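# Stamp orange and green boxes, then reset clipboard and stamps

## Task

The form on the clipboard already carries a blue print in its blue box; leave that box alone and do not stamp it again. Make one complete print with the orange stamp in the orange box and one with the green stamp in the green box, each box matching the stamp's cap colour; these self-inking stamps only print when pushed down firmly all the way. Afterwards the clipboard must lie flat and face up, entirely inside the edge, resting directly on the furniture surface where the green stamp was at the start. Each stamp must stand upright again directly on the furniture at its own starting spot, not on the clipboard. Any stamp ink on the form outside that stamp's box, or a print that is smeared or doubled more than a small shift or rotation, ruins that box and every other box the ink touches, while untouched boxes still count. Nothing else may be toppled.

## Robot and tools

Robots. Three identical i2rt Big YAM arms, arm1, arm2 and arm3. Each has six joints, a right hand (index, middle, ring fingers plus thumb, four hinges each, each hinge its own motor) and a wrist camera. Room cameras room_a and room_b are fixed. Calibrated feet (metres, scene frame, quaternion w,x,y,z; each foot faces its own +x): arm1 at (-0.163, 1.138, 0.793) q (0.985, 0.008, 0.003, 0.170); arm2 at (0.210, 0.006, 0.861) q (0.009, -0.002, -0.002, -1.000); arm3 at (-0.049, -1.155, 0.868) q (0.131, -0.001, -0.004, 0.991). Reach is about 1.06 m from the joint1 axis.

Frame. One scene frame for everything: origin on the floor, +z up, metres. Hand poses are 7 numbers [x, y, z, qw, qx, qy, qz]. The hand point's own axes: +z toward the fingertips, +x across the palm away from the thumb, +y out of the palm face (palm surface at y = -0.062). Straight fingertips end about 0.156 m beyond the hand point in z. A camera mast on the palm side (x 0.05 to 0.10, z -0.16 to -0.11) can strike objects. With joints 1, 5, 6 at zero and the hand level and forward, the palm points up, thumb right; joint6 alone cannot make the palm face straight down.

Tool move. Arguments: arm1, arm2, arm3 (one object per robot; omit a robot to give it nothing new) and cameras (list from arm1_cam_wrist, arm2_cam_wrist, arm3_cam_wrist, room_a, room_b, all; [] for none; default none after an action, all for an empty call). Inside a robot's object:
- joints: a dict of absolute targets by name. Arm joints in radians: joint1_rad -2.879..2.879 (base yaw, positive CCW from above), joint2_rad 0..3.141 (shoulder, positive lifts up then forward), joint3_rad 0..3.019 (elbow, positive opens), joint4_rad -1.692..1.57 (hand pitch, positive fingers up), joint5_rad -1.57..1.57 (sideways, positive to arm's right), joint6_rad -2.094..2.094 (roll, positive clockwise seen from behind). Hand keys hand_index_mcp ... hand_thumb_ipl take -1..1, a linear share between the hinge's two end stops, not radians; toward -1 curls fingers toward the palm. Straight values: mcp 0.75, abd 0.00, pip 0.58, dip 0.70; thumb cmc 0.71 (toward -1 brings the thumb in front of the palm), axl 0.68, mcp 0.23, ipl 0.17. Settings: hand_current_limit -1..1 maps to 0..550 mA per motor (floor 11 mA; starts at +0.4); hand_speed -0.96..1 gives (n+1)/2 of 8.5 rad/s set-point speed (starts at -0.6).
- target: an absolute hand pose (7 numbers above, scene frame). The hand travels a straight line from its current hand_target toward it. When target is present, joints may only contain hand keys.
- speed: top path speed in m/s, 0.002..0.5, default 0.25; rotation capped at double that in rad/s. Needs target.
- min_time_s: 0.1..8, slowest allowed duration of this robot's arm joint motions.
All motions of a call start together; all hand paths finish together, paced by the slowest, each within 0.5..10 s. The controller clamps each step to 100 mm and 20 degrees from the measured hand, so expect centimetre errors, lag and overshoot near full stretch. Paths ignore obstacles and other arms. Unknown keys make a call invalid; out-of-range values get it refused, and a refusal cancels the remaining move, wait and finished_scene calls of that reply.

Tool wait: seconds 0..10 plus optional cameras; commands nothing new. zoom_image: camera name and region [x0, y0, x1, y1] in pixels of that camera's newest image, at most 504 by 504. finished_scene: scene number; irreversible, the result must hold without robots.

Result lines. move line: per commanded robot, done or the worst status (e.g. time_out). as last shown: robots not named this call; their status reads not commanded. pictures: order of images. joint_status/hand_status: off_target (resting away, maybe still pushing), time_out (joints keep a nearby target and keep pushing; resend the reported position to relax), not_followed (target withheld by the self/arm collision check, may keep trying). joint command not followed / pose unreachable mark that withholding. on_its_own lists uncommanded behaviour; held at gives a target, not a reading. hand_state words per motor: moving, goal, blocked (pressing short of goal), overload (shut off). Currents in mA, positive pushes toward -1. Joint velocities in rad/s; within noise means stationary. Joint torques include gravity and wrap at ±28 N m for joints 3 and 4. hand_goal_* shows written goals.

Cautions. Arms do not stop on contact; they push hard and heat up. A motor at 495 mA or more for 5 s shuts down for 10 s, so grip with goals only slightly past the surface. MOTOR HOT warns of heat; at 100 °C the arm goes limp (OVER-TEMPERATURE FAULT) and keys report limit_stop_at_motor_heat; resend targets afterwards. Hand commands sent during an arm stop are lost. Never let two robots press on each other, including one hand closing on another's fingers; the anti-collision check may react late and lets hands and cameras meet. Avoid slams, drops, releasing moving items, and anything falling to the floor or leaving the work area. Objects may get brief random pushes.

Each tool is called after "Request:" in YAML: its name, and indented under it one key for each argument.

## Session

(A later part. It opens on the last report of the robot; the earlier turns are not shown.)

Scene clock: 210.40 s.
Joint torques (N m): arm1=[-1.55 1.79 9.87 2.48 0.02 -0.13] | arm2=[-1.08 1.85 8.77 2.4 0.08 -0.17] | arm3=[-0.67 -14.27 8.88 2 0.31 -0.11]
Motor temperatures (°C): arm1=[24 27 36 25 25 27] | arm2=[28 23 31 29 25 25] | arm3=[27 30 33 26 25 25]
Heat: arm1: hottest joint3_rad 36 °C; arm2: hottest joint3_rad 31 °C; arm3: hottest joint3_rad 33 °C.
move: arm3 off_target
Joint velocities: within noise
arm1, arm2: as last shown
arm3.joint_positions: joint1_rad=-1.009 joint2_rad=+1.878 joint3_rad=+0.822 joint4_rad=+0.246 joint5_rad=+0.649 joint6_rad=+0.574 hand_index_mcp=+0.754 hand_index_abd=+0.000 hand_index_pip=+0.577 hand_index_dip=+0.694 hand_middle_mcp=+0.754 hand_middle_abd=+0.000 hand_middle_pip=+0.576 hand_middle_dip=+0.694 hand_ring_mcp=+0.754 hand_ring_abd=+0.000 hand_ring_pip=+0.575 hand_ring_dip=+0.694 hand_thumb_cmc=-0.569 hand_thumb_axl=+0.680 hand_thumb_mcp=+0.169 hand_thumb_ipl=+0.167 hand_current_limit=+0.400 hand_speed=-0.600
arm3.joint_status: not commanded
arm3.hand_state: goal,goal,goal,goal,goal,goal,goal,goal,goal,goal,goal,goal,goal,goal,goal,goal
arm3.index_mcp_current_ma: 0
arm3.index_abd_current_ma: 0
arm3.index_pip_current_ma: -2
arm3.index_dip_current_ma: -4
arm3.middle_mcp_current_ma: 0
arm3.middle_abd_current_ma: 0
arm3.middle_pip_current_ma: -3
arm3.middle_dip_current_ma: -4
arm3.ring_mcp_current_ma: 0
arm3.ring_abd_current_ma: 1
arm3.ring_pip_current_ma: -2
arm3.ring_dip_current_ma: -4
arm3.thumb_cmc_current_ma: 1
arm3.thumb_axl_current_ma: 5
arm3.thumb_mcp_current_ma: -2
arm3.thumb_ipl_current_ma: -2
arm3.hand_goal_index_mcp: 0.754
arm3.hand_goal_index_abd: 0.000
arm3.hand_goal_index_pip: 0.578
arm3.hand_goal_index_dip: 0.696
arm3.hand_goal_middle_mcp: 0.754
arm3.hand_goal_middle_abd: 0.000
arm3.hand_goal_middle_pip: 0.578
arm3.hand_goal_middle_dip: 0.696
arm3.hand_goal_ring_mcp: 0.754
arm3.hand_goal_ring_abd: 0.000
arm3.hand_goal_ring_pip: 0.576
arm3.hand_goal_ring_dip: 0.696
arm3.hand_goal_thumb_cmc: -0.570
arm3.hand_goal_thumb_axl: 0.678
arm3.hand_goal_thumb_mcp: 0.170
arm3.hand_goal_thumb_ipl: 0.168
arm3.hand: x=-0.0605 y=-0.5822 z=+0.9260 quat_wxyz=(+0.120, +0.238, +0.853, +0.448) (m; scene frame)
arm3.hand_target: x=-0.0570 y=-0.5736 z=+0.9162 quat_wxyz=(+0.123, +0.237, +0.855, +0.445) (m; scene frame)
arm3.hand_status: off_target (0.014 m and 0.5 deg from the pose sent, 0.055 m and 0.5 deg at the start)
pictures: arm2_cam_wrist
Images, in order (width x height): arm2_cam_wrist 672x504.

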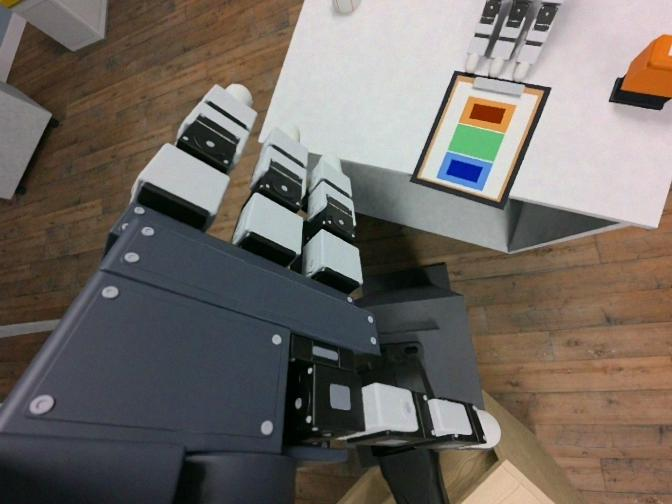

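Request:
move:
  arm3: {"target": [-0.0236, -0.5170, 0.9160, 0.1234, 0.2370, 0.8548, 0.4449], "speed": 0.06}
  cameras: ["arm2_cam_wrist"]

Request:
zoom_image:
  camera: "arm2_cam_wrist"
  region: [390, 50, 590, 250]

Scene clock: 212.13 s.
Joint torques (N m): arm1=[-1.49 1.9 9.89 2.45 0.02 -0.14] | arm2=[-1.03 1.79 8.79 2.41 0.08 -0.17] | arm3=[-0.56 -16.21 9.88 1.62 0.27 -0.1]
Motor temperatures (°C): arm1=[24 27 36 25 25 27] | arm2=[28 23 31 29 25 25] | arm3=[27 29 33 25 25 25]
Heat: arm1: hottest joint3_rad 36 °C; arm2: hottest joint3_rad 31 °C; arm3: hottest joint3_rad 33 °C.
move: arm3 off_target
Joint velocities: within noise
arm1.joint_positions: joint1_rad=+0.539 joint2_rad=+0.634 joint3_rad=+1.406 joint4_rad=-1.334 joint5_rad=-0.069 joint6_rad=+1.110 hand_index_mcp=+0.754 hand_index_abd=+0.000 hand_index_pip=+0.577 hand_index_dip=+0.696 hand_middle_mcp=+0.754 hand_middle_abd=+0.000 hand_middle_pip=+0.577 hand_middle_dip=+0.696 hand_ring_mcp=+0.754 hand_ring_abd=+0.000 hand_ring_pip=+0.577 hand_ring_dip=+0.696 hand_thumb_cmc=+0.714 hand_thumb_axl=+0.677 hand_thumb_mcp=+0.226 hand_thumb_ipl=+0.168 hand_current_limit=+0.400 hand_speed=-0.600
arm1.joint_status: not commanded
arm1.hand_state: goal,goal,goal,goal,goal,goal,goal,goal,goal,goal,goal,goal,goal,goal,goal,goal
arm1.index_mcp_current_ma: 0
arm1.index_abd_current_ma: 0
arm1.index_pip_current_ma: 0
arm1.index_dip_current_ma: 0
arm1.middle_mcp_current_ma: 0
arm1.middle_abd_current_ma: 0
arm1.middle_pip_current_ma: 0
arm1.middle_dip_current_ma: 0
arm1.ring_mcp_current_ma: 0
arm1.ring_abd_current_ma: 0
arm1.ring_pip_current_ma: 0
arm1.ring_dip_current_ma: 0
arm1.thumb_cmc_current_ma: 0
arm1.thumb_axl_current_ma: 0
arm1.thumb_mcp_current_ma: 0
arm1.thumb_ipl_current_ma: 0
arm1.hand_goal_index_mcp: 0.754
arm1.hand_goal_index_abd: 0.000
arm1.hand_goal_index_pip: 0.576
arm1.hand_goal_index_dip: 0.696
arm1.hand_goal_middle_mcp: 0.754
arm1.hand_goal_middle_abd: 0.000
arm1.hand_goal_middle_pip: 0.576
arm1.hand_goal_middle_dip: 0.696
arm1.hand_goal_ring_mcp: 0.754
arm1.hand_goal_ring_abd: 0.000
arm1.hand_goal_ring_pip: 0.576
arm1.hand_goal_ring_dip: 0.696
arm1.hand_goal_thumb_cmc: 0.714
arm1.hand_goal_thumb_axl: 0.678
arm1.hand_goal_thumb_mcp: 0.226
arm1.hand_goal_thumb_ipl: 0.168
arm1.hand: x=+0.0601 y=+1.2783 z=+1.3493 quat_wxyz=(-0.137, +0.676, +0.553, +0.467) (m; scene frame)
arm1.hand_target: x=+0.0586 y=+1.2762 z=+1.3602 quat_wxyz=(-0.139, +0.671, +0.550, +0.478) (m; scene frame)
arm1.hand_status: not commanded
arm2.joint_positions: joint1_rad=+1.820 joint2_rad=+0.271 joint3_rad=+0.773 joint4_rad=-1.104 joint5_rad=+0.113 joint6_rad=+1.139 hand_index_mcp=+0.756 hand_index_abd=+0.001 hand_index_pip=+0.577 hand_index_dip=+0.696 hand_middle_mcp=+0.756 hand_middle_abd=+0.001 hand_middle_pip=+0.577 hand_middle_dip=+0.696 hand_ring_mcp=+0.756 hand_ring_abd=+0.001 hand_ring_pip=+0.577 hand_ring_dip=+0.696 hand_thumb_cmc=+0.715 hand_thumb_axl=+0.677 hand_thumb_mcp=+0.225 hand_thumb_ipl=+0.168 hand_current_limit=+0.400 hand_speed=-0.600
arm2.joint_status: not commanded
arm2.hand_state: goal,goal,goal,goal,goal,goal,goal,goal,goal,goal,goal,goal,goal,goal,goal,goal
arm2.index_mcp_current_ma: 7
arm2.index_abd_current_ma: 2
arm2.index_pip_current_ma: 2
arm2.index_dip_current_ma: 0
arm2.middle_mcp_current_ma: 7
arm2.middle_abd_current_ma: 2
arm2.middle_pip_current_ma: 2
arm2.middle_dip_current_ma: 0
arm2.ring_mcp_current_ma: 8
arm2.ring_abd_current_ma: 2
arm2.ring_pip_current_ma: 2
arm2.ring_dip_current_ma: 0
arm2.thumb_cmc_current_ma: 4
arm2.thumb_axl_current_ma: -3
arm2.thumb_mcp_current_ma: -3
arm2.thumb_ipl_current_ma: -1
arm2.hand_goal_index_mcp: 0.754
arm2.hand_goal_index_abd: 0.000
arm2.hand_goal_index_pip: 0.576
arm2.hand_goal_index_dip: 0.696
arm2.hand_goal_middle_mcp: 0.754
arm2.hand_goal_middle_abd: 0.000
arm2.hand_goal_middle_pip: 0.576
arm2.hand_goal_middle_dip: 0.696
arm2.hand_goal_ring_mcp: 0.754
arm2.hand_goal_ring_abd: 0.000
arm2.hand_goal_ring_pip: 0.576
arm2.hand_goal_ring_dip: 0.696
arm2.hand_goal_thumb_cmc: 0.714
arm2.hand_goal_thumb_axl: 0.678
arm2.hand_goal_thumb_mcp: 0.226
arm2.hand_goal_thumb_ipl: 0.168
arm2.hand: x=+0.1657 y=-0.2270 z=+1.2214 quat_wxyz=(+0.390, +0.789, -0.395, +0.262) (m; scene frame)
arm2.hand_target: x=+0.1637 y=-0.2274 z=+1.2301 quat_wxyz=(+0.403, +0.782, -0.392, +0.268) (m; scene frame)
arm2.hand_status: not commanded
arm3.joint_positions: joint1_rad=-1.107 joint2_rad=+1.952 joint3_rad=+0.953 joint4_rad=+0.246 joint5_rad=+0.580 joint6_rad=+0.489 hand_index_mcp=+0.754 hand_index_abd=+0.000 hand_index_pip=+0.577 hand_index_dip=+0.694 hand_middle_mcp=+0.755 hand_middle_abd=+0.000 hand_middle_pip=+0.576 hand_middle_dip=+0.694 hand_ring_mcp=+0.757 hand_ring_abd=+0.000 hand_ring_pip=+0.575 hand_ring_dip=+0.694 hand_thumb_cmc=-0.569 hand_thumb_axl=+0.680 hand_thumb_mcp=+0.169 hand_thumb_ipl=+0.167 hand_current_limit=+0.400 hand_speed=-0.600
arm3.joint_status: not commanded
arm3.hand_state: goal,goal,goal,goal,goal,goal,goal,goal,goal,goal,goal,goal,goal,goal,goal,goal
arm3.index_mcp_current_ma: 0
arm3.index_abd_current_ma: 0
arm3.index_pip_current_ma: -2
arm3.index_dip_current_ma: -4
arm3.middle_mcp_current_ma: 1
arm3.middle_abd_current_ma: 0
arm3.middle_pip_current_ma: -3
arm3.middle_dip_current_ma: -4
arm3.ring_mcp_current_ma: 6
arm3.ring_abd_current_ma: 1
arm3.ring_pip_current_ma: -2
arm3.ring_dip_current_ma: -4
arm3.thumb_cmc_current_ma: 1
arm3.thumb_axl_current_ma: 5
arm3.thumb_mcp_current_ma: -2
arm3.thumb_ipl_current_ma: -2
arm3.hand_goal_index_mcp: 0.754
arm3.hand_goal_index_abd: 0.000
arm3.hand_goal_index_pip: 0.578
arm3.hand_goal_index_dip: 0.696
arm3.hand_goal_middle_mcp: 0.754
arm3.hand_goal_middle_abd: 0.000
arm3.hand_goal_middle_pip: 0.578
arm3.hand_goal_middle_dip: 0.696
arm3.hand_goal_ring_mcp: 0.754
arm3.hand_goal_ring_abd: 0.000
arm3.hand_goal_ring_pip: 0.576
arm3.hand_goal_ring_dip: 0.696
arm3.hand_goal_thumb_cmc: -0.570
arm3.hand_goal_thumb_axl: 0.678
arm3.hand_goal_thumb_mcp: 0.170
arm3.hand_goal_thumb_ipl: 0.168
arm3.hand: x=-0.0277 y=-0.5264 z=+0.9273 quat_wxyz=(+0.119, +0.239, +0.852, +0.451) (m; scene frame)
arm3.hand_target: x=-0.0235 y=-0.5178 z=+0.9162 quat_wxyz=(+0.123, +0.237, +0.855, +0.445) (m; scene frame)
arm3.hand_status: off_target (0.015 m and 0.9 deg from the pose sent, 0.076 m and 0.5 deg at the start)
pictures: arm2_cam_wrist
Images, in order (width x height): arm2_cam_wrist 672x504.

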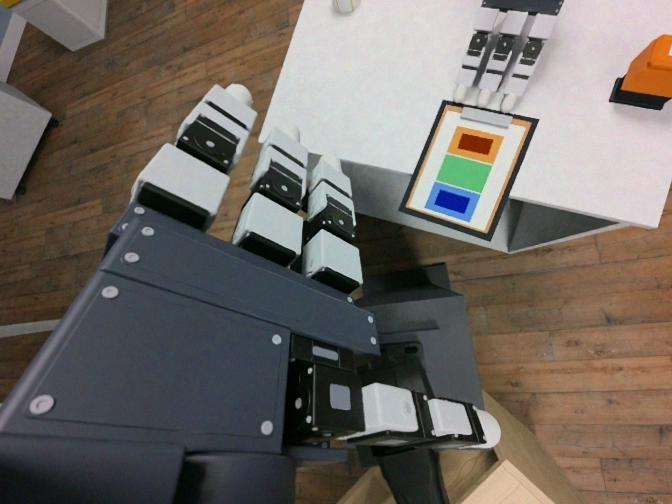

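Scaled by 2.520 from the camera's 672x504 image, which has a finer 960x720 frame.

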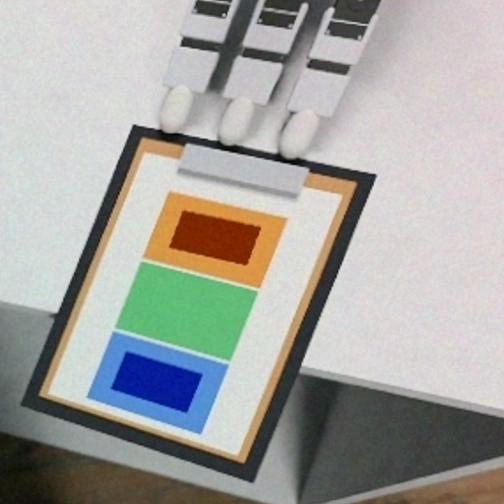

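Request:
move:
  arm3: {"target": [-0.0184, -0.5084, 0.9160, 0.1234, 0.2370, 0.8548, 0.4449], "speed": 0.05}
  cameras: ["arm2_cam_wrist", "arm3_cam_wrist"]

Request:
zoom_image:
  camera: "arm2_cam_wrist"
  region: [390, 50, 590, 250]

Scene clock: 213.27 s.
Joint torques (N m): arm1=[-1.55 1.85 9.85 2.47 0.02 -0.14] | arm2=[-0.97 1.85 8.77 2.43 0.08 -0.16] | arm3=[-0.73 -16.5 10.19 1.47 0.24 -0.09]
Motor temperatures (°C): arm1=[24 27 36 25 25 27] | arm2=[28 23 31 29 25 25] | arm3=[27 29 33 25 25 25]
Heat: arm1: hottest joint3_rad 36 °C; arm2: hottest joint3_rad 31 °C; arm3: hottest joint3_rad 33 °C.
move: arm3 off_target
Joint velocities: within noise
arm1, arm2: as last shown
arm3.joint_positions: joint1_rad=-1.119 joint2_rad=+1.964 joint3_rad=+0.972 joint4_rad=+0.246 joint5_rad=+0.570 joint6_rad=+0.478 hand_index_mcp=+0.754 hand_index_abd=+0.000 hand_index_pip=+0.577 hand_index_dip=+0.694 hand_middle_mcp=+0.755 hand_middle_abd=+0.000 hand_middle_pip=+0.576 hand_middle_dip=+0.694 hand_ring_mcp=+0.757 hand_ring_abd=+0.000 hand_ring_pip=+0.575 hand_ring_dip=+0.694 hand_thumb_cmc=-0.569 hand_thumb_axl=+0.680 hand_thumb_mcp=+0.169 hand_thumb_ipl=+0.167 hand_current_limit=+0.400 hand_speed=-0.600
arm3.joint_status: not commanded
arm3.hand_state: goal,goal,goal,goal,goal,goal,goal,goal,goal,goal,goal,goal,goal,goal,goal,goal
arm3.index_mcp_current_ma: 0
arm3.index_abd_current_ma: 0
arm3.index_pip_current_ma: -2
arm3.index_dip_current_ma: -4
arm3.middle_mcp_current_ma: 2
arm3.middle_abd_current_ma: 0
arm3.middle_pip_current_ma: -3
arm3.middle_dip_current_ma: -4
arm3.ring_mcp_current_ma: 6
arm3.ring_abd_current_ma: 1
arm3.ring_pip_current_ma: -2
arm3.ring_dip_current_ma: -4
arm3.thumb_cmc_current_ma: 1
arm3.thumb_axl_current_ma: 5
arm3.thumb_mcp_current_ma: -2
arm3.thumb_ipl_current_ma: -2
arm3.hand_goal_index_mcp: 0.754
arm3.hand_goal_index_abd: 0.000
arm3.hand_goal_index_pip: 0.578
arm3.hand_goal_index_dip: 0.696
arm3.hand_goal_middle_mcp: 0.754
arm3.hand_goal_middle_abd: 0.000
arm3.hand_goal_middle_pip: 0.578
arm3.hand_goal_middle_dip: 0.696
arm3.hand_goal_ring_mcp: 0.754
arm3.hand_goal_ring_abd: 0.000
arm3.hand_goal_ring_pip: 0.576
arm3.hand_goal_ring_dip: 0.696
arm3.hand_goal_thumb_cmc: -0.570
arm3.hand_goal_thumb_axl: 0.678
arm3.hand_goal_thumb_mcp: 0.170
arm3.hand_goal_thumb_ipl: 0.168
arm3.hand: x=-0.0236 y=-0.5183 z=+0.9273 quat_wxyz=(+0.119, +0.238, +0.852, +0.451) (m; scene frame)
arm3.hand_target: x=-0.0184 y=-0.5092 z=+0.9160 quat_wxyz=(+0.123, +0.237, +0.855, +0.445) (m; scene frame)
arm3.hand_status: off_target (0.016 m and 1.0 deg from the pose sent, 0.023 m and 0.9 deg at the start)
pictures: arm2_cam_wrist, arm3_cam_wrist
Images, in order (width x height): arm2_cam_wrist 672x504, arm3_cam_wrist 672x504.

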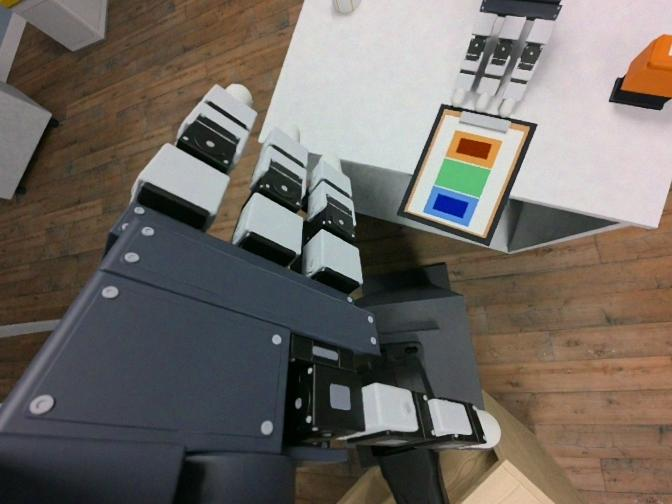

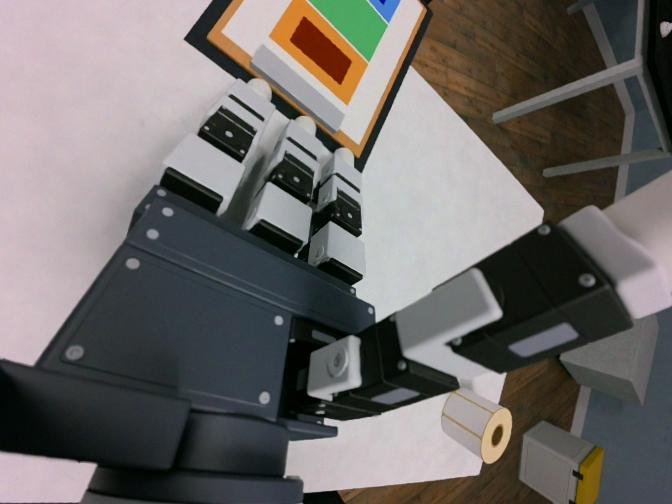

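Scaled by 2.520 from the camera's 672x504 image, which has a finer 960x720 frame.

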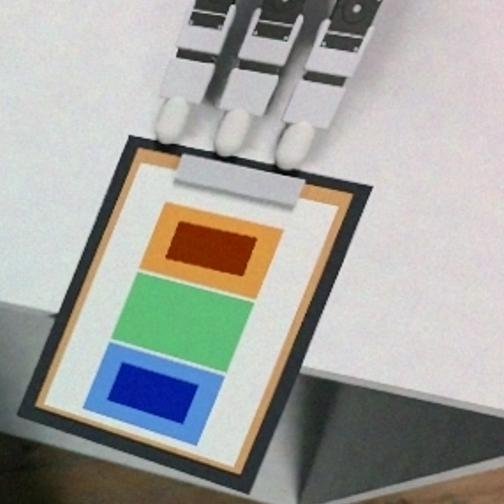

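Request:
move:
  arm3: {"target": [-0.0550, -0.5740, 0.9260, 0.1234, 0.2370, 0.8548, 0.4449], "speed": 0.08}
  arm2: {"joints": {"joint1_rad": 1.043, "joint2_rad": 1.06, "joint3_rad": 1.118, "joint4_rad": -1.602, "joint5_rad": 0, "joint6_rad": 0, "hand_thumb_cmc": -0.571}, "min_time_s": 2.5}
  cameras: ["arm2_cam_wrist", "arm3_cam_wrist"]

Scene clock: 218.47 s.
Joint torques (N m): arm1=[-1.61 1.79 9.89 2.48 0.02 -0.14] | arm2=[-0.85 -4.84 12.25 -0.25 -0.07 -0.06] | arm3=[0.67 -17.85 6.53 1.22 0.65 0.12]
Motor temperatures (°C): arm1=[24 27 36 25 25 27] | arm2=[28 23 32 29 25 25] | arm3=[27 29 33 25 25 25]
Heat: arm1: hottest joint3_rad 36 °C; arm2: hottest joint3_rad 32 °C; arm3: hottest joint3_rad 33 °C.
move: arm2 done; arm3 done
Joint velocities: within noise
arm1: as last shown
arm2.joint_positions: joint1_rad=+1.055 joint2_rad=+1.059 joint3_rad=+1.066 joint4_rad=-1.592 joint5_rad=+0.002 joint6_rad=+0.013 hand_index_mcp=+0.755 hand_index_abd=+0.001 hand_index_pip=+0.577 hand_index_dip=+0.696 hand_middle_mcp=+0.755 hand_middle_abd=+0.001 hand_middle_pip=+0.577 hand_middle_dip=+0.696 hand_ring_mcp=+0.755 hand_ring_abd=+0.001 hand_ring_pip=+0.577 hand_ring_dip=+0.696 hand_thumb_cmc=-0.568 hand_thumb_axl=+0.677 hand_thumb_mcp=+0.223 hand_thumb_ipl=+0.168 hand_current_limit=+0.400 hand_speed=-0.600
arm2.joint_status: all done
arm2.hand_state: goal,goal,goal,goal,goal,goal,goal,goal,goal,goal,goal,goal,goal,goal,goal,goal
arm2.index_mcp_current_ma: 3
arm2.index_abd_current_ma: 2
arm2.index_pip_current_ma: 2
arm2.index_dip_current_ma: 0
arm2.middle_mcp_current_ma: 3
arm2.middle_abd_current_ma: 2
arm2.middle_pip_current_ma: 2
arm2.middle_dip_current_ma: 0
arm2.ring_mcp_current_ma: 4
arm2.ring_abd_current_ma: 2
arm2.ring_pip_current_ma: 2
arm2.ring_dip_current_ma: 0
arm2.thumb_cmc_current_ma: 7
arm2.thumb_axl_current_ma: -3
arm2.thumb_mcp_current_ma: -11
arm2.thumb_ipl_current_ma: -1
arm2.hand_goal_index_mcp: 0.754
arm2.hand_goal_index_abd: 0.000
arm2.hand_goal_index_pip: 0.576
arm2.hand_goal_index_dip: 0.696
arm2.hand_goal_middle_mcp: 0.754
arm2.hand_goal_middle_abd: 0.000
arm2.hand_goal_middle_pip: 0.576
arm2.hand_goal_middle_dip: 0.696
arm2.hand_goal_ring_mcp: 0.754
arm2.hand_goal_ring_abd: 0.000
arm2.hand_goal_ring_pip: 0.576
arm2.hand_goal_ring_dip: 0.696
arm2.hand_goal_thumb_cmc: -0.570
arm2.hand_goal_thumb_axl: 0.678
arm2.hand_goal_thumb_mcp: 0.226
arm2.hand_goal_thumb_ipl: 0.168
arm2.hand: x=+0.0183 y=-0.2967 z=+1.1106 quat_wxyz=(-0.004, +0.968, -0.253, -0.001) (m; scene frame)
arm2.hand_target: x=+0.0112 y=-0.3040 z=+1.1336 quat_wxyz=(+0.015, +0.968, -0.252, -0.005) (m; scene frame)
arm2.hand_status: not commanded
arm3.joint_positions: joint1_rad=-1.030 joint2_rad=+1.889 joint3_rad=+0.847 joint4_rad=+0.246 joint5_rad=+0.637 joint6_rad=+0.548 hand_index_mcp=+0.759 hand_index_abd=+0.000 hand_index_pip=+0.577 hand_index_dip=+0.694 hand_middle_mcp=+0.760 hand_middle_abd=+0.000 hand_middle_pip=+0.577 hand_middle_dip=+0.694 hand_ring_mcp=+0.759 hand_ring_abd=-0.001 hand_ring_pip=+0.575 hand_ring_dip=+0.694 hand_thumb_cmc=-0.569 hand_thumb_axl=+0.680 hand_thumb_mcp=+0.169 hand_thumb_ipl=+0.167 hand_current_limit=+0.400 hand_speed=-0.600
arm3.joint_status: not commanded
arm3.hand_state: goal,goal,goal,goal,goal,goal,goal,goal,goal,goal,goal,goal,goal,goal,goal,goal
arm3.index_mcp_current_ma: 10
arm3.index_abd_current_ma: 0
arm3.index_pip_current_ma: -1
arm3.index_dip_current_ma: -4
arm3.middle_mcp_current_ma: 13
arm3.middle_abd_current_ma: 0
arm3.middle_pip_current_ma: -1
arm3.middle_dip_current_ma: -4
arm3.ring_mcp_current_ma: 12
arm3.ring_abd_current_ma: -2
arm3.ring_pip_current_ma: -1
arm3.ring_dip_current_ma: -4
arm3.thumb_cmc_current_ma: 1
arm3.thumb_axl_current_ma: 5
arm3.thumb_mcp_current_ma: -2
arm3.thumb_ipl_current_ma: -2
arm3.hand_goal_index_mcp: 0.754
arm3.hand_goal_index_abd: 0.000
arm3.hand_goal_index_pip: 0.578
arm3.hand_goal_index_dip: 0.696
arm3.hand_goal_middle_mcp: 0.754
arm3.hand_goal_middle_abd: 0.000
arm3.hand_goal_middle_pip: 0.578
arm3.hand_goal_middle_dip: 0.696
arm3.hand_goal_ring_mcp: 0.754
arm3.hand_goal_ring_abd: 0.000
arm3.hand_goal_ring_pip: 0.576
arm3.hand_goal_ring_dip: 0.696
arm3.hand_goal_thumb_cmc: -0.570
arm3.hand_goal_thumb_axl: 0.678
arm3.hand_goal_thumb_mcp: 0.170
arm3.hand_goal_thumb_ipl: 0.168
arm3.hand: x=-0.0545 y=-0.5708 z=+0.9283 quat_wxyz=(+0.122, +0.235, +0.853, +0.449) (m; scene frame)
arm3.hand_target: x=-0.0550 y=-0.5740 z=+0.9259 quat_wxyz=(+0.123, +0.237, +0.855, +0.445) (m; scene frame)
arm3.hand_status: done (0.004 m and 0.5 deg from the pose sent, 0.064 m and 1.0 deg at the start)
pictures: arm2_cam_wrist, arm3_cam_wrist
Images, in order (width x height): arm2_cam_wrist 672x504, arm3_cam_wrist 672x504.

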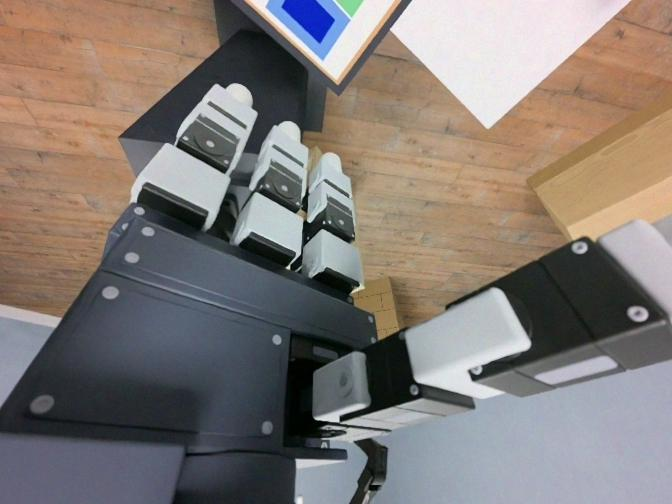

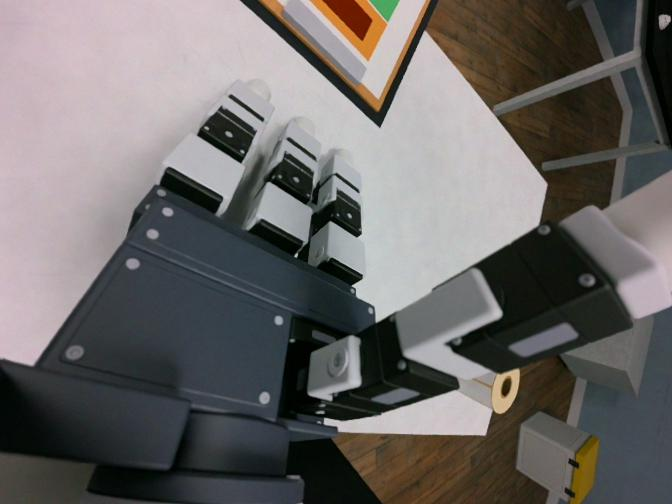

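Request:
move:
  arm3: {"target": [-0.0900, -0.6350, 1.0500, 0.1234, 0.2370, 0.8548, 0.4449], "speed": 0.15}
  arm2: {"target": [0.0656, -0.2773, 0.960, 0, 0.9724, -0.2334, 0], "speed": 0.12}
  cameras: ["arm2_cam_wrist", "arm3_cam_wrist"]

Scene clock: 221.50 s.
Joint torques (N m): arm1=[-1.55 1.73 9.83 2.47 0.02 -0.13] | arm2=[1.14 -3.43 7.5 0.61 -0.01 0.17] | arm3=[0.85 -13.39 9.46 0.85 0.73 0.13]
Motor temperatures (°C): arm1=[24 27 36 25 25 27] | arm2=[28 23 32 29 25 25] | arm3=[27 29 33 25 25 25]
Heat: arm1: hottest joint3_rad 36 °C; arm2: hottest joint3_rad 32 °C; arm3: hottest joint3_rad 33 °C.
move: arm2 done; arm3 done
Joint velocities: within noise
arm1: as last shown
arm2.joint_positions: joint1_rad=+1.161 joint2_rad=+1.015 joint3_rad=+0.636 joint4_rad=-1.205 joint5_rad=-0.001 joint6_rad=+0.082 hand_index_mcp=+0.754 hand_index_abd=+0.001 hand_index_pip=+0.577 hand_index_dip=+0.696 hand_middle_mcp=+0.754 hand_middle_abd=+0.001 hand_middle_pip=+0.577 hand_middle_dip=+0.696 hand_ring_mcp=+0.754 hand_ring_abd=+0.001 hand_ring_pip=+0.577 hand_ring_dip=+0.696 hand_thumb_cmc=-0.568 hand_thumb_axl=+0.677 hand_thumb_mcp=+0.223 hand_thumb_ipl=+0.168 hand_current_limit=+0.400 hand_speed=-0.600
arm2.joint_status: not commanded
arm2.hand_state: goal,goal,goal,goal,goal,goal,goal,goal,goal,goal,goal,goal,goal,goal,goal,goal
arm2.index_mcp_current_ma: 1
arm2.index_abd_current_ma: 2
arm2.index_pip_current_ma: 2
arm2.index_dip_current_ma: 0
arm2.middle_mcp_current_ma: 1
arm2.middle_abd_current_ma: 2
arm2.middle_pip_current_ma: 2
arm2.middle_dip_current_ma: 0
arm2.ring_mcp_current_ma: 1
arm2.ring_abd_current_ma: 2
arm2.ring_pip_current_ma: 2
arm2.ring_dip_current_ma: 0
arm2.thumb_cmc_current_ma: 7
arm2.thumb_axl_current_ma: -3
arm2.thumb_mcp_current_ma: -12
arm2.thumb_ipl_current_ma: -1
arm2.hand_goal_index_mcp: 0.754
arm2.hand_goal_index_abd: 0.000
arm2.hand_goal_index_pip: 0.576
arm2.hand_goal_index_dip: 0.696
arm2.hand_goal_middle_mcp: 0.754
arm2.hand_goal_middle_abd: 0.000
arm2.hand_goal_middle_pip: 0.576
arm2.hand_goal_middle_dip: 0.696
arm2.hand_goal_ring_mcp: 0.754
arm2.hand_goal_ring_abd: 0.000
arm2.hand_goal_ring_pip: 0.576
arm2.hand_goal_ring_dip: 0.696
arm2.hand_goal_thumb_cmc: -0.570
arm2.hand_goal_thumb_axl: 0.678
arm2.hand_goal_thumb_mcp: 0.226
arm2.hand_goal_thumb_ipl: 0.168
arm2.hand: x=+0.0632 y=-0.2731 z=+0.9605 quat_wxyz=(-0.004, +0.972, -0.234, +0.000) (m; scene frame)
arm2.hand_target: x=+0.0656 y=-0.2771 z=+0.9600 quat_wxyz=(+0.000, +0.972, -0.233, +0.000) (m; scene frame)
arm2.hand_status: done (0.005 m and 0.5 deg from the pose sent, 0.159 m and 2.3 deg at the start)
arm3.joint_positions: joint1_rad=-0.908 joint2_rad=+1.495 joint3_rad=+0.802 joint4_rad=-0.169 joint5_rad=+0.720 joint6_rad=+0.668 hand_index_mcp=+0.759 hand_index_abd=+0.000 hand_index_pip=+0.577 hand_index_dip=+0.694 hand_middle_mcp=+0.760 hand_middle_abd=+0.000 hand_middle_pip=+0.577 hand_middle_dip=+0.694 hand_ring_mcp=+0.759 hand_ring_abd=-0.001 hand_ring_pip=+0.575 hand_ring_dip=+0.694 hand_thumb_cmc=-0.569 hand_thumb_axl=+0.680 hand_thumb_mcp=+0.169 hand_thumb_ipl=+0.167 hand_current_limit=+0.400 hand_speed=-0.600
arm3.joint_status: not commanded
arm3.hand_state: goal,goal,goal,goal,goal,goal,goal,goal,goal,goal,goal,goal,goal,goal,goal,goal
arm3.index_mcp_current_ma: 11
arm3.index_abd_current_ma: 0
arm3.index_pip_current_ma: -1
arm3.index_dip_current_ma: -4
arm3.middle_mcp_current_ma: 14
arm3.middle_abd_current_ma: 0
arm3.middle_pip_current_ma: -1
arm3.middle_dip_current_ma: -4
arm3.ring_mcp_current_ma: 13
arm3.ring_abd_current_ma: -2
arm3.ring_pip_current_ma: -1
arm3.ring_dip_current_ma: -4
arm3.thumb_cmc_current_ma: 1
arm3.thumb_axl_current_ma: 5
arm3.thumb_mcp_current_ma: -2
arm3.thumb_ipl_current_ma: -2
arm3.hand_goal_index_mcp: 0.754
arm3.hand_goal_index_abd: 0.000
arm3.hand_goal_index_pip: 0.578
arm3.hand_goal_index_dip: 0.696
arm3.hand_goal_middle_mcp: 0.754
arm3.hand_goal_middle_abd: 0.000
arm3.hand_goal_middle_pip: 0.578
arm3.hand_goal_middle_dip: 0.696
arm3.hand_goal_ring_mcp: 0.754
arm3.hand_goal_ring_abd: 0.000
arm3.hand_goal_ring_pip: 0.576
arm3.hand_goal_ring_dip: 0.696
arm3.hand_goal_thumb_cmc: -0.570
arm3.hand_goal_thumb_axl: 0.678
arm3.hand_goal_thumb_mcp: 0.170
arm3.hand_goal_thumb_ipl: 0.168
arm3.hand: x=-0.0883 y=-0.6328 z=+1.0548 quat_wxyz=(+0.120, +0.238, +0.852, +0.451) (m; scene frame)
arm3.hand_target: x=-0.0900 y=-0.6350 z=+1.0500 quat_wxyz=(+0.123, +0.237, +0.855, +0.445) (m; scene frame)
arm3.hand_status: done (0.006 m and 0.9 deg from the pose sent, 0.142 m and 0.5 deg at the start)
pictures: arm2_cam_wrist, arm3_cam_wrist
Images, in order (width x height): arm2_cam_wrist 672x504, arm3_cam_wrist 672x504.

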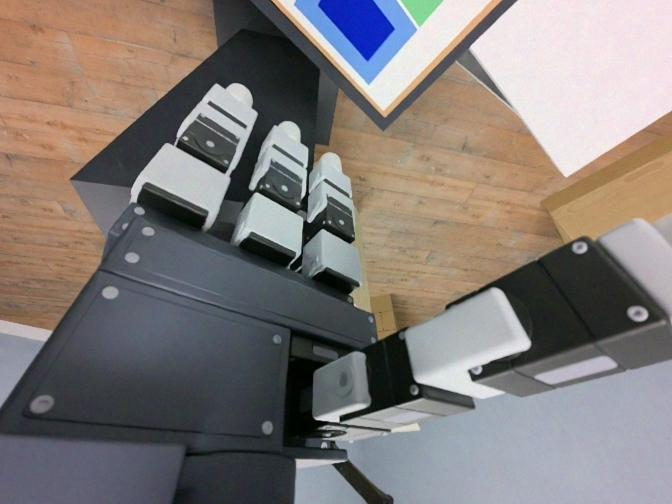

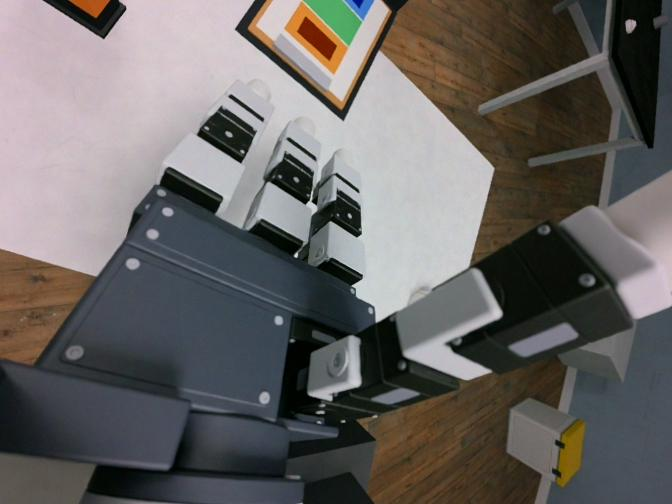

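Request:
move:
  arm2: {"target": [0.0656, -0.2750, 0.855, 0, 0.9724, -0.2334, 0], "speed": 0.1}
  cameras: ["arm2_cam_wrist", "arm3_cam_wrist"]

Scene clock: 225.37 s.
Joint torques (N m): arm1=[-1.44 1.85 9.87 2.44 0.02 -0.13] | arm2=[1.03 -4.48 5.64 0.61 -0.01 0.16] | arm3=[0.79 -13.45 9.46 0.85 0.73 0.12]
Motor temperatures (°C): arm1=[24 27 36 25 25 27] | arm2=[28 23 32 29 25 25] | arm3=[27 29 33 25 25 25]
Heat: arm1: hottest joint3_rad 36 °C; arm2: hottest joint3_rad 32 °C; arm3: hottest joint3_rad 33 °C.
move: arm2 done
Joint velocities: within noise
arm1, arm3: as last shown
arm2.joint_positions: joint1_rad=+1.161 joint2_rad=+1.235 joint3_rad=+0.456 joint4_rad=-0.805 joint5_rad=-0.001 joint6_rad=+0.082 hand_index_mcp=+0.754 hand_index_abd=+0.001 hand_index_pip=+0.577 hand_index_dip=+0.696 hand_middle_mcp=+0.754 hand_middle_abd=+0.001 hand_middle_pip=+0.577 hand_middle_dip=+0.696 hand_ring_mcp=+0.754 hand_ring_abd=+0.001 hand_ring_pip=+0.577 hand_ring_dip=+0.696 hand_thumb_cmc=-0.568 hand_thumb_axl=+0.677 hand_thumb_mcp=+0.223 hand_thumb_ipl=+0.168 hand_current_limit=+0.400 hand_speed=-0.600
arm2.joint_status: not commanded
arm2.hand_state: goal,goal,goal,goal,goal,goal,goal,goal,goal,goal,goal,goal,goal,goal,goal,goal
arm2.index_mcp_current_ma: 1
arm2.index_abd_current_ma: 2
arm2.index_pip_current_ma: 2
arm2.index_dip_current_ma: 0
arm2.middle_mcp_current_ma: 1
arm2.middle_abd_current_ma: 2
arm2.middle_pip_current_ma: 2
arm2.middle_dip_current_ma: 0
arm2.ring_mcp_current_ma: 1
arm2.ring_abd_current_ma: 2
arm2.ring_pip_current_ma: 2
arm2.ring_dip_current_ma: 0
arm2.thumb_cmc_current_ma: 7
arm2.thumb_axl_current_ma: -3
arm2.thumb_mcp_current_ma: -12
arm2.thumb_ipl_current_ma: -1
arm2.hand_goal_index_mcp: 0.754
arm2.hand_goal_index_abd: 0.000
arm2.hand_goal_index_pip: 0.576
arm2.hand_goal_index_dip: 0.696
arm2.hand_goal_middle_mcp: 0.754
arm2.hand_goal_middle_abd: 0.000
arm2.hand_goal_middle_pip: 0.576
arm2.hand_goal_middle_dip: 0.696
arm2.hand_goal_ring_mcp: 0.754
arm2.hand_goal_ring_abd: 0.000
arm2.hand_goal_ring_pip: 0.576
arm2.hand_goal_ring_dip: 0.696
arm2.hand_goal_thumb_cmc: -0.570
arm2.hand_goal_thumb_axl: 0.678
arm2.hand_goal_thumb_mcp: 0.226
arm2.hand_goal_thumb_ipl: 0.168
arm2.hand: x=+0.0632 y=-0.2723 z=+0.8561 quat_wxyz=(-0.003, +0.972, -0.235, +0.000) (m; scene frame)
arm2.hand_target: x=+0.0656 y=-0.2748 z=+0.8550 quat_wxyz=(+0.000, +0.972, -0.233, +0.000) (m; scene frame)
arm2.hand_status: done (0.004 m and 0.4 deg from the pose sent, 0.106 m and 0.5 deg at the start)
pictures: arm2_cam_wrist, arm3_cam_wrist
Images, in order (width x height): arm2_cam_wrist 672x504, arm3_cam_wrist 672x504.

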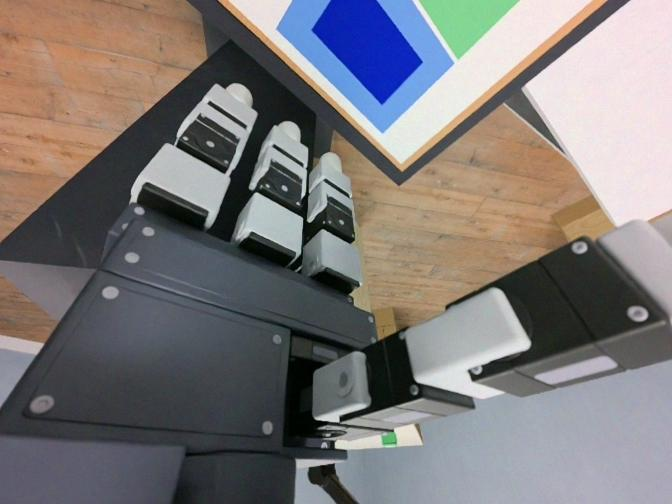

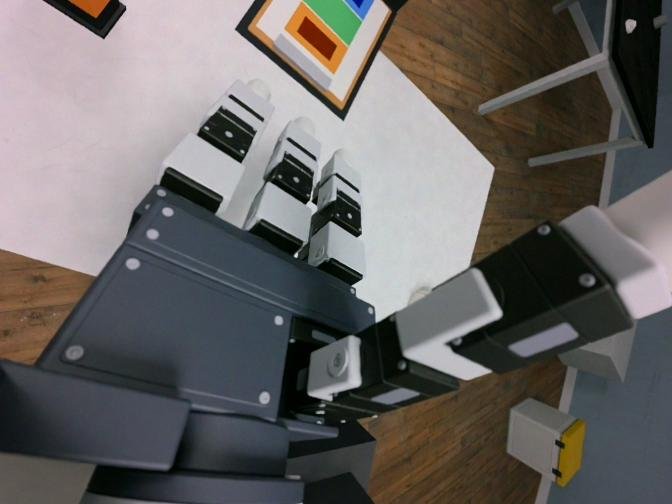

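Request:
move:
  arm2: {"target": [0.0656, -0.2755, 0.736, 0, 0.9724, -0.2334, 0], "speed": 0.1}
  cameras: ["arm2_cam_wrist", "arm3_cam_wrist"]

Scene clock: 227.73 s.
Joint torques (N m): arm1=[-1.55 1.9 9.87 2.47 0.02 -0.14] | arm2=[1.08 -7.12 1.7 0.64 -0.01 0.19] | arm3=[0.91 -13.39 9.46 0.85 0.73 0.12]
Motor temperatures (°C): arm1=[24 27 36 25 25 27] | arm2=[28 23 32 29 25 25] | arm3=[27 29 33 25 25 25]
Heat: arm1: hottest joint3_rad 36 °C; arm2: hottest joint3_rad 32 °C; arm3: hottest joint3_rad 33 °C.
move: arm2 done
Joint velocities: within noise
arm1, arm3: as last shown
arm2.joint_positions: joint1_rad=+1.161 joint2_rad=+1.723 joint3_rad=+0.384 joint4_rad=-0.243 joint5_rad=-0.001 joint6_rad=+0.082 hand_index_mcp=+0.754 hand_index_abd=+0.001 hand_index_pip=+0.577 hand_index_dip=+0.696 hand_middle_mcp=+0.754 hand_middle_abd=+0.001 hand_middle_pip=+0.577 hand_middle_dip=+0.696 hand_ring_mcp=+0.754 hand_ring_abd=+0.001 hand_ring_pip=+0.577 hand_ring_dip=+0.696 hand_thumb_cmc=-0.568 hand_thumb_axl=+0.677 hand_thumb_mcp=+0.223 hand_thumb_ipl=+0.168 hand_current_limit=+0.400 hand_speed=-0.600
arm2.joint_status: not commanded
arm2.hand_state: goal,goal,goal,goal,goal,goal,goal,goal,goal,goal,goal,goal,goal,goal,goal,goal
arm2.index_mcp_current_ma: 0
arm2.index_abd_current_ma: 2
arm2.index_pip_current_ma: 2
arm2.index_dip_current_ma: 0
arm2.middle_mcp_current_ma: 0
arm2.middle_abd_current_ma: 2
arm2.middle_pip_current_ma: 2
arm2.middle_dip_current_ma: 0
arm2.ring_mcp_current_ma: 0
arm2.ring_abd_current_ma: 2
arm2.ring_pip_current_ma: 2
arm2.ring_dip_current_ma: 0
arm2.thumb_cmc_current_ma: 7
arm2.thumb_axl_current_ma: -3
arm2.thumb_mcp_current_ma: -12
arm2.thumb_ipl_current_ma: -1
arm2.hand_goal_index_mcp: 0.754
arm2.hand_goal_index_abd: 0.000
arm2.hand_goal_index_pip: 0.576
arm2.hand_goal_index_dip: 0.696
arm2.hand_goal_middle_mcp: 0.754
arm2.hand_goal_middle_abd: 0.000
arm2.hand_goal_middle_pip: 0.576
arm2.hand_goal_middle_dip: 0.696
arm2.hand_goal_ring_mcp: 0.754
arm2.hand_goal_ring_abd: 0.000
arm2.hand_goal_ring_pip: 0.576
arm2.hand_goal_ring_dip: 0.696
arm2.hand_goal_thumb_cmc: -0.570
arm2.hand_goal_thumb_axl: 0.678
arm2.hand_goal_thumb_mcp: 0.226
arm2.hand_goal_thumb_ipl: 0.168
arm2.hand: x=+0.0623 y=-0.2741 z=+0.7365 quat_wxyz=(-0.003, +0.972, -0.235, +0.000) (m; scene frame)
arm2.hand_target: x=+0.0655 y=-0.2754 z=+0.7360 quat_wxyz=(+0.000, +0.972, -0.233, +0.000) (m; scene frame)
arm2.hand_status: done (0.004 m and 0.4 deg from the pose sent, 0.120 m and 0.4 deg at the start)
pictures: arm2_cam_wrist, arm3_cam_wrist
Images, in order (width x height): arm2_cam_wrist 672x504, arm3_cam_wrist 672x504.

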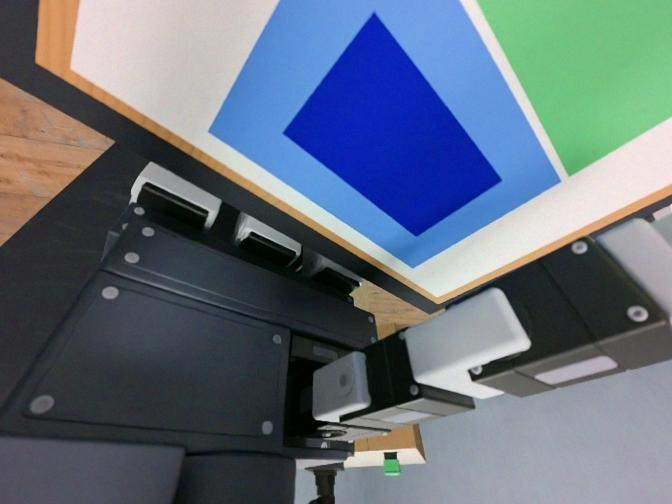

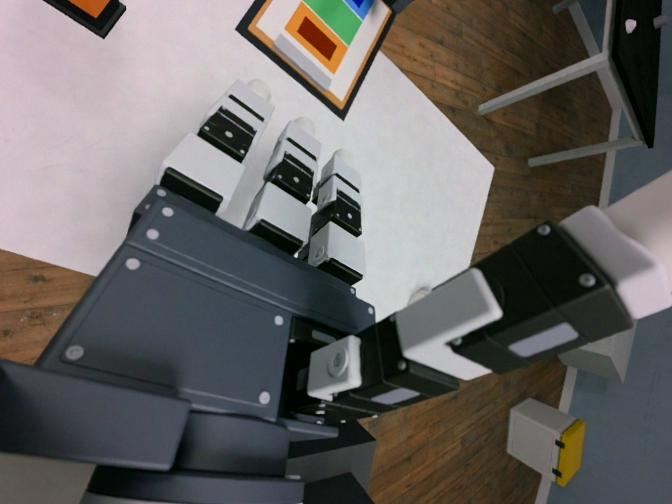

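Request:
move:
  arm2: {"target": [0.0692, -0.2695, 0.750, 0, 0.9724, -0.2334, 0], "speed": 0.08, "joints": {"hand_speed": -0.75, "hand_index_pip": -0.372, "hand_middle_pip": -0.372, "hand_ring_pip": -0.416}}

Request:
move:
  arm2: {"joints": {"hand_index_mcp": 0.137, "hand_middle_mcp": 0.137, "hand_ring_mcp": 0.178}}
  cameras: ["arm2_cam_wrist", "arm3_cam_wrist"]

Scene clock: 229.73 s.
Joint torques (N m): arm1=[-1.49 1.9 9.85 2.45 0.02 -0.14] | arm2=[1.26 -7.47 2.03 -0.16 0 0.2] | arm3=[0.85 -13.45 9.46 0.87 0.73 0.12]
Motor temperatures (°C): arm1=[24 27 36 25 25 27] | arm2=[28 23 32 29 25 25] | arm3=[27 29 33 25 25 25]
Heat: arm1: hottest joint3_rad 36 °C; arm2: hottest joint3_rad 32 °C; arm3: hottest joint3_rad 33 °C.
move: arm2 done
Joint velocities: within noise
arm1, arm3: as last shown
arm2.joint_positions: joint1_rad=+1.163 joint2_rad=+1.658 joint3_rad=+0.367 joint4_rad=-0.277 joint5_rad=-0.001 joint6_rad=+0.085 hand_index_mcp=+0.754 hand_index_abd=+0.001 hand_index_pip=-0.365 hand_index_dip=+0.696 hand_middle_mcp=+0.754 hand_middle_abd=+0.001 hand_middle_pip=-0.366 hand_middle_dip=+0.696 hand_ring_mcp=+0.754 hand_ring_abd=+0.001 hand_ring_pip=-0.410 hand_ring_dip=+0.696 hand_thumb_cmc=-0.568 hand_thumb_axl=+0.677 hand_thumb_mcp=+0.223 hand_thumb_ipl=+0.168 hand_current_limit=+0.400 hand_speed=-0.750
arm2.joint_status: all done
arm2.hand_state: goal,goal,goal,goal,goal,goal,goal,goal,goal,goal,goal,goal,goal,goal,goal,goal
arm2.index_mcp_current_ma: 0
arm2.index_abd_current_ma: 2
arm2.index_pip_current_ma: 25
arm2.index_dip_current_ma: 0
arm2.middle_mcp_current_ma: 0
arm2.middle_abd_current_ma: 2
arm2.middle_pip_current_ma: 23
arm2.middle_dip_current_ma: 0
arm2.ring_mcp_current_ma: 0
arm2.ring_abd_current_ma: 2
arm2.ring_pip_current_ma: 23
arm2.ring_dip_current_ma: 0
arm2.thumb_cmc_current_ma: 7
arm2.thumb_axl_current_ma: -3
arm2.thumb_mcp_current_ma: -12
arm2.thumb_ipl_current_ma: -1
arm2.hand_goal_index_mcp: 0.754
arm2.hand_goal_index_abd: 0.000
arm2.hand_goal_index_pip: -0.372
arm2.hand_goal_index_dip: 0.696
arm2.hand_goal_middle_mcp: 0.754
arm2.hand_goal_middle_abd: 0.000
arm2.hand_goal_middle_pip: -0.372
arm2.hand_goal_middle_dip: 0.696
arm2.hand_goal_ring_mcp: 0.754
arm2.hand_goal_ring_abd: 0.000
arm2.hand_goal_ring_pip: -0.416
arm2.hand_goal_ring_dip: 0.696
arm2.hand_goal_thumb_cmc: -0.570
arm2.hand_goal_thumb_axl: 0.678
arm2.hand_goal_thumb_mcp: 0.226
arm2.hand_goal_thumb_ipl: 0.168
arm2.hand: x=+0.0638 y=-0.2716 z=+0.7497 quat_wxyz=(+0.004, +0.972, -0.235, -0.001) (m; scene frame)
arm2.hand_target: x=+0.0690 y=-0.2695 z=+0.7500 quat_wxyz=(+0.000, +0.972, -0.233, +0.000) (m; scene frame)
arm2.hand_status: done (0.006 m and 0.5 deg from the pose sent, 0.016 m and 0.4 deg at the start)
pictures: none

Scene clock: 230.90 s.
Joint torques (N m): arm1=[-1.61 1.9 9.88 2.47 0.02 -0.13] | arm2=[1.32 -7.53 2.11 -0.08 0.01 0.19] | arm3=[0.85 -13.45 9.46 0.85 0.73 0.12]
Motor temperatures (°C): arm1=[24 27 36 25 25 27] | arm2=[28 23 32 28 25 25] | arm3=[27 28 33 25 25 25]
Heat: arm1: hottest joint3_rad 36 °C; arm2: hottest joint3_rad 32 °C; arm3: hottest joint3_rad 33 °C.
move: arm2 done
Joint velocities: within noise
arm1, arm3: as last shown
arm2.joint_positions: joint1_rad=+1.163 joint2_rad=+1.658 joint3_rad=+0.367 joint4_rad=-0.277 joint5_rad=-0.001 joint6_rad=+0.085 hand_index_mcp=+0.153 hand_index_abd=+0.001 hand_index_pip=-0.365 hand_index_dip=+0.696 hand_middle_mcp=+0.154 hand_middle_abd=+0.001 hand_middle_pip=-0.366 hand_middle_dip=+0.696 hand_ring_mcp=+0.194 hand_ring_abd=+0.001 hand_ring_pip=-0.410 hand_ring_dip=+0.696 hand_thumb_cmc=-0.568 hand_thumb_axl=+0.677 hand_thumb_mcp=+0.223 hand_thumb_ipl=+0.168 hand_current_limit=+0.400 hand_speed=-0.750
arm2.joint_status: all done
arm2.hand_state: goal,goal,goal,goal,goal,goal,goal,goal,goal,goal,goal,goal,goal,goal,goal,goal
arm2.index_mcp_current_ma: 63
arm2.index_abd_current_ma: 2
arm2.index_pip_current_ma: 25
arm2.index_dip_current_ma: 0
arm2.middle_mcp_current_ma: 68
arm2.middle_abd_current_ma: 2
arm2.middle_pip_current_ma: 22
arm2.middle_dip_current_ma: 0
arm2.ring_mcp_current_ma: 68
arm2.ring_abd_current_ma: 2
arm2.ring_pip_current_ma: 23
arm2.ring_dip_current_ma: 0
arm2.thumb_cmc_current_ma: 7
arm2.thumb_axl_current_ma: -3
arm2.thumb_mcp_current_ma: -12
arm2.thumb_ipl_current_ma: -1
arm2.hand_goal_index_mcp: 0.138
arm2.hand_goal_index_abd: 0.000
arm2.hand_goal_index_pip: -0.372
arm2.hand_goal_index_dip: 0.696
arm2.hand_goal_middle_mcp: 0.138
arm2.hand_goal_middle_abd: 0.000
arm2.hand_goal_middle_pip: -0.372
arm2.hand_goal_middle_dip: 0.696
arm2.hand_goal_ring_mcp: 0.178
arm2.hand_goal_ring_abd: 0.000
arm2.hand_goal_ring_pip: -0.416
arm2.hand_goal_ring_dip: 0.696
arm2.hand_goal_thumb_cmc: -0.570
arm2.hand_goal_thumb_axl: 0.678
arm2.hand_goal_thumb_mcp: 0.226
arm2.hand_goal_thumb_ipl: 0.168
arm2.hand: x=+0.0638 y=-0.2716 z=+0.7497 quat_wxyz=(+0.004, +0.972, -0.235, -0.001) (m; scene frame)
arm2.hand_target: x=+0.0690 y=-0.2695 z=+0.7500 quat_wxyz=(+0.000, +0.972, -0.233, +0.000) (m; scene frame)
arm2.hand_status: not commanded
pictures: arm2_cam_wrist, arm3_cam_wrist
Images, in order (width x height): arm2_cam_wrist 672x504, arm3_cam_wrist 672x504.

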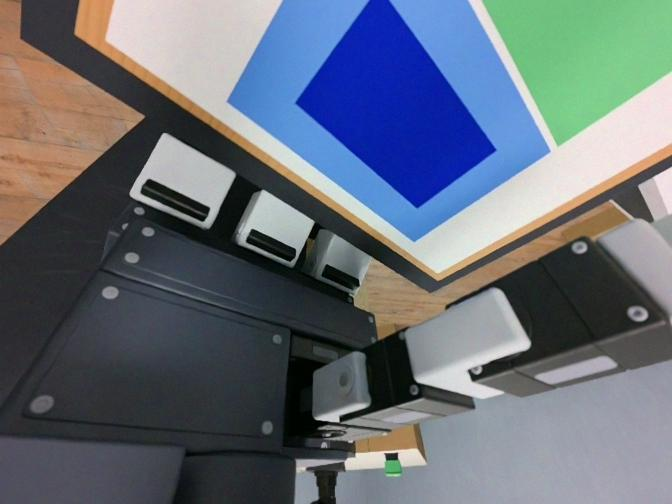

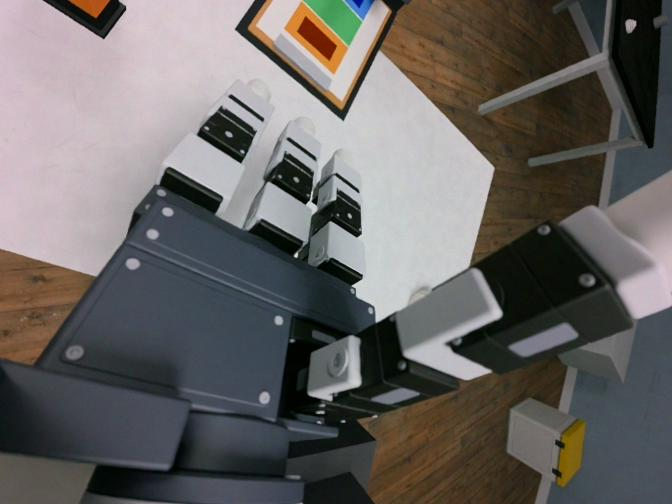

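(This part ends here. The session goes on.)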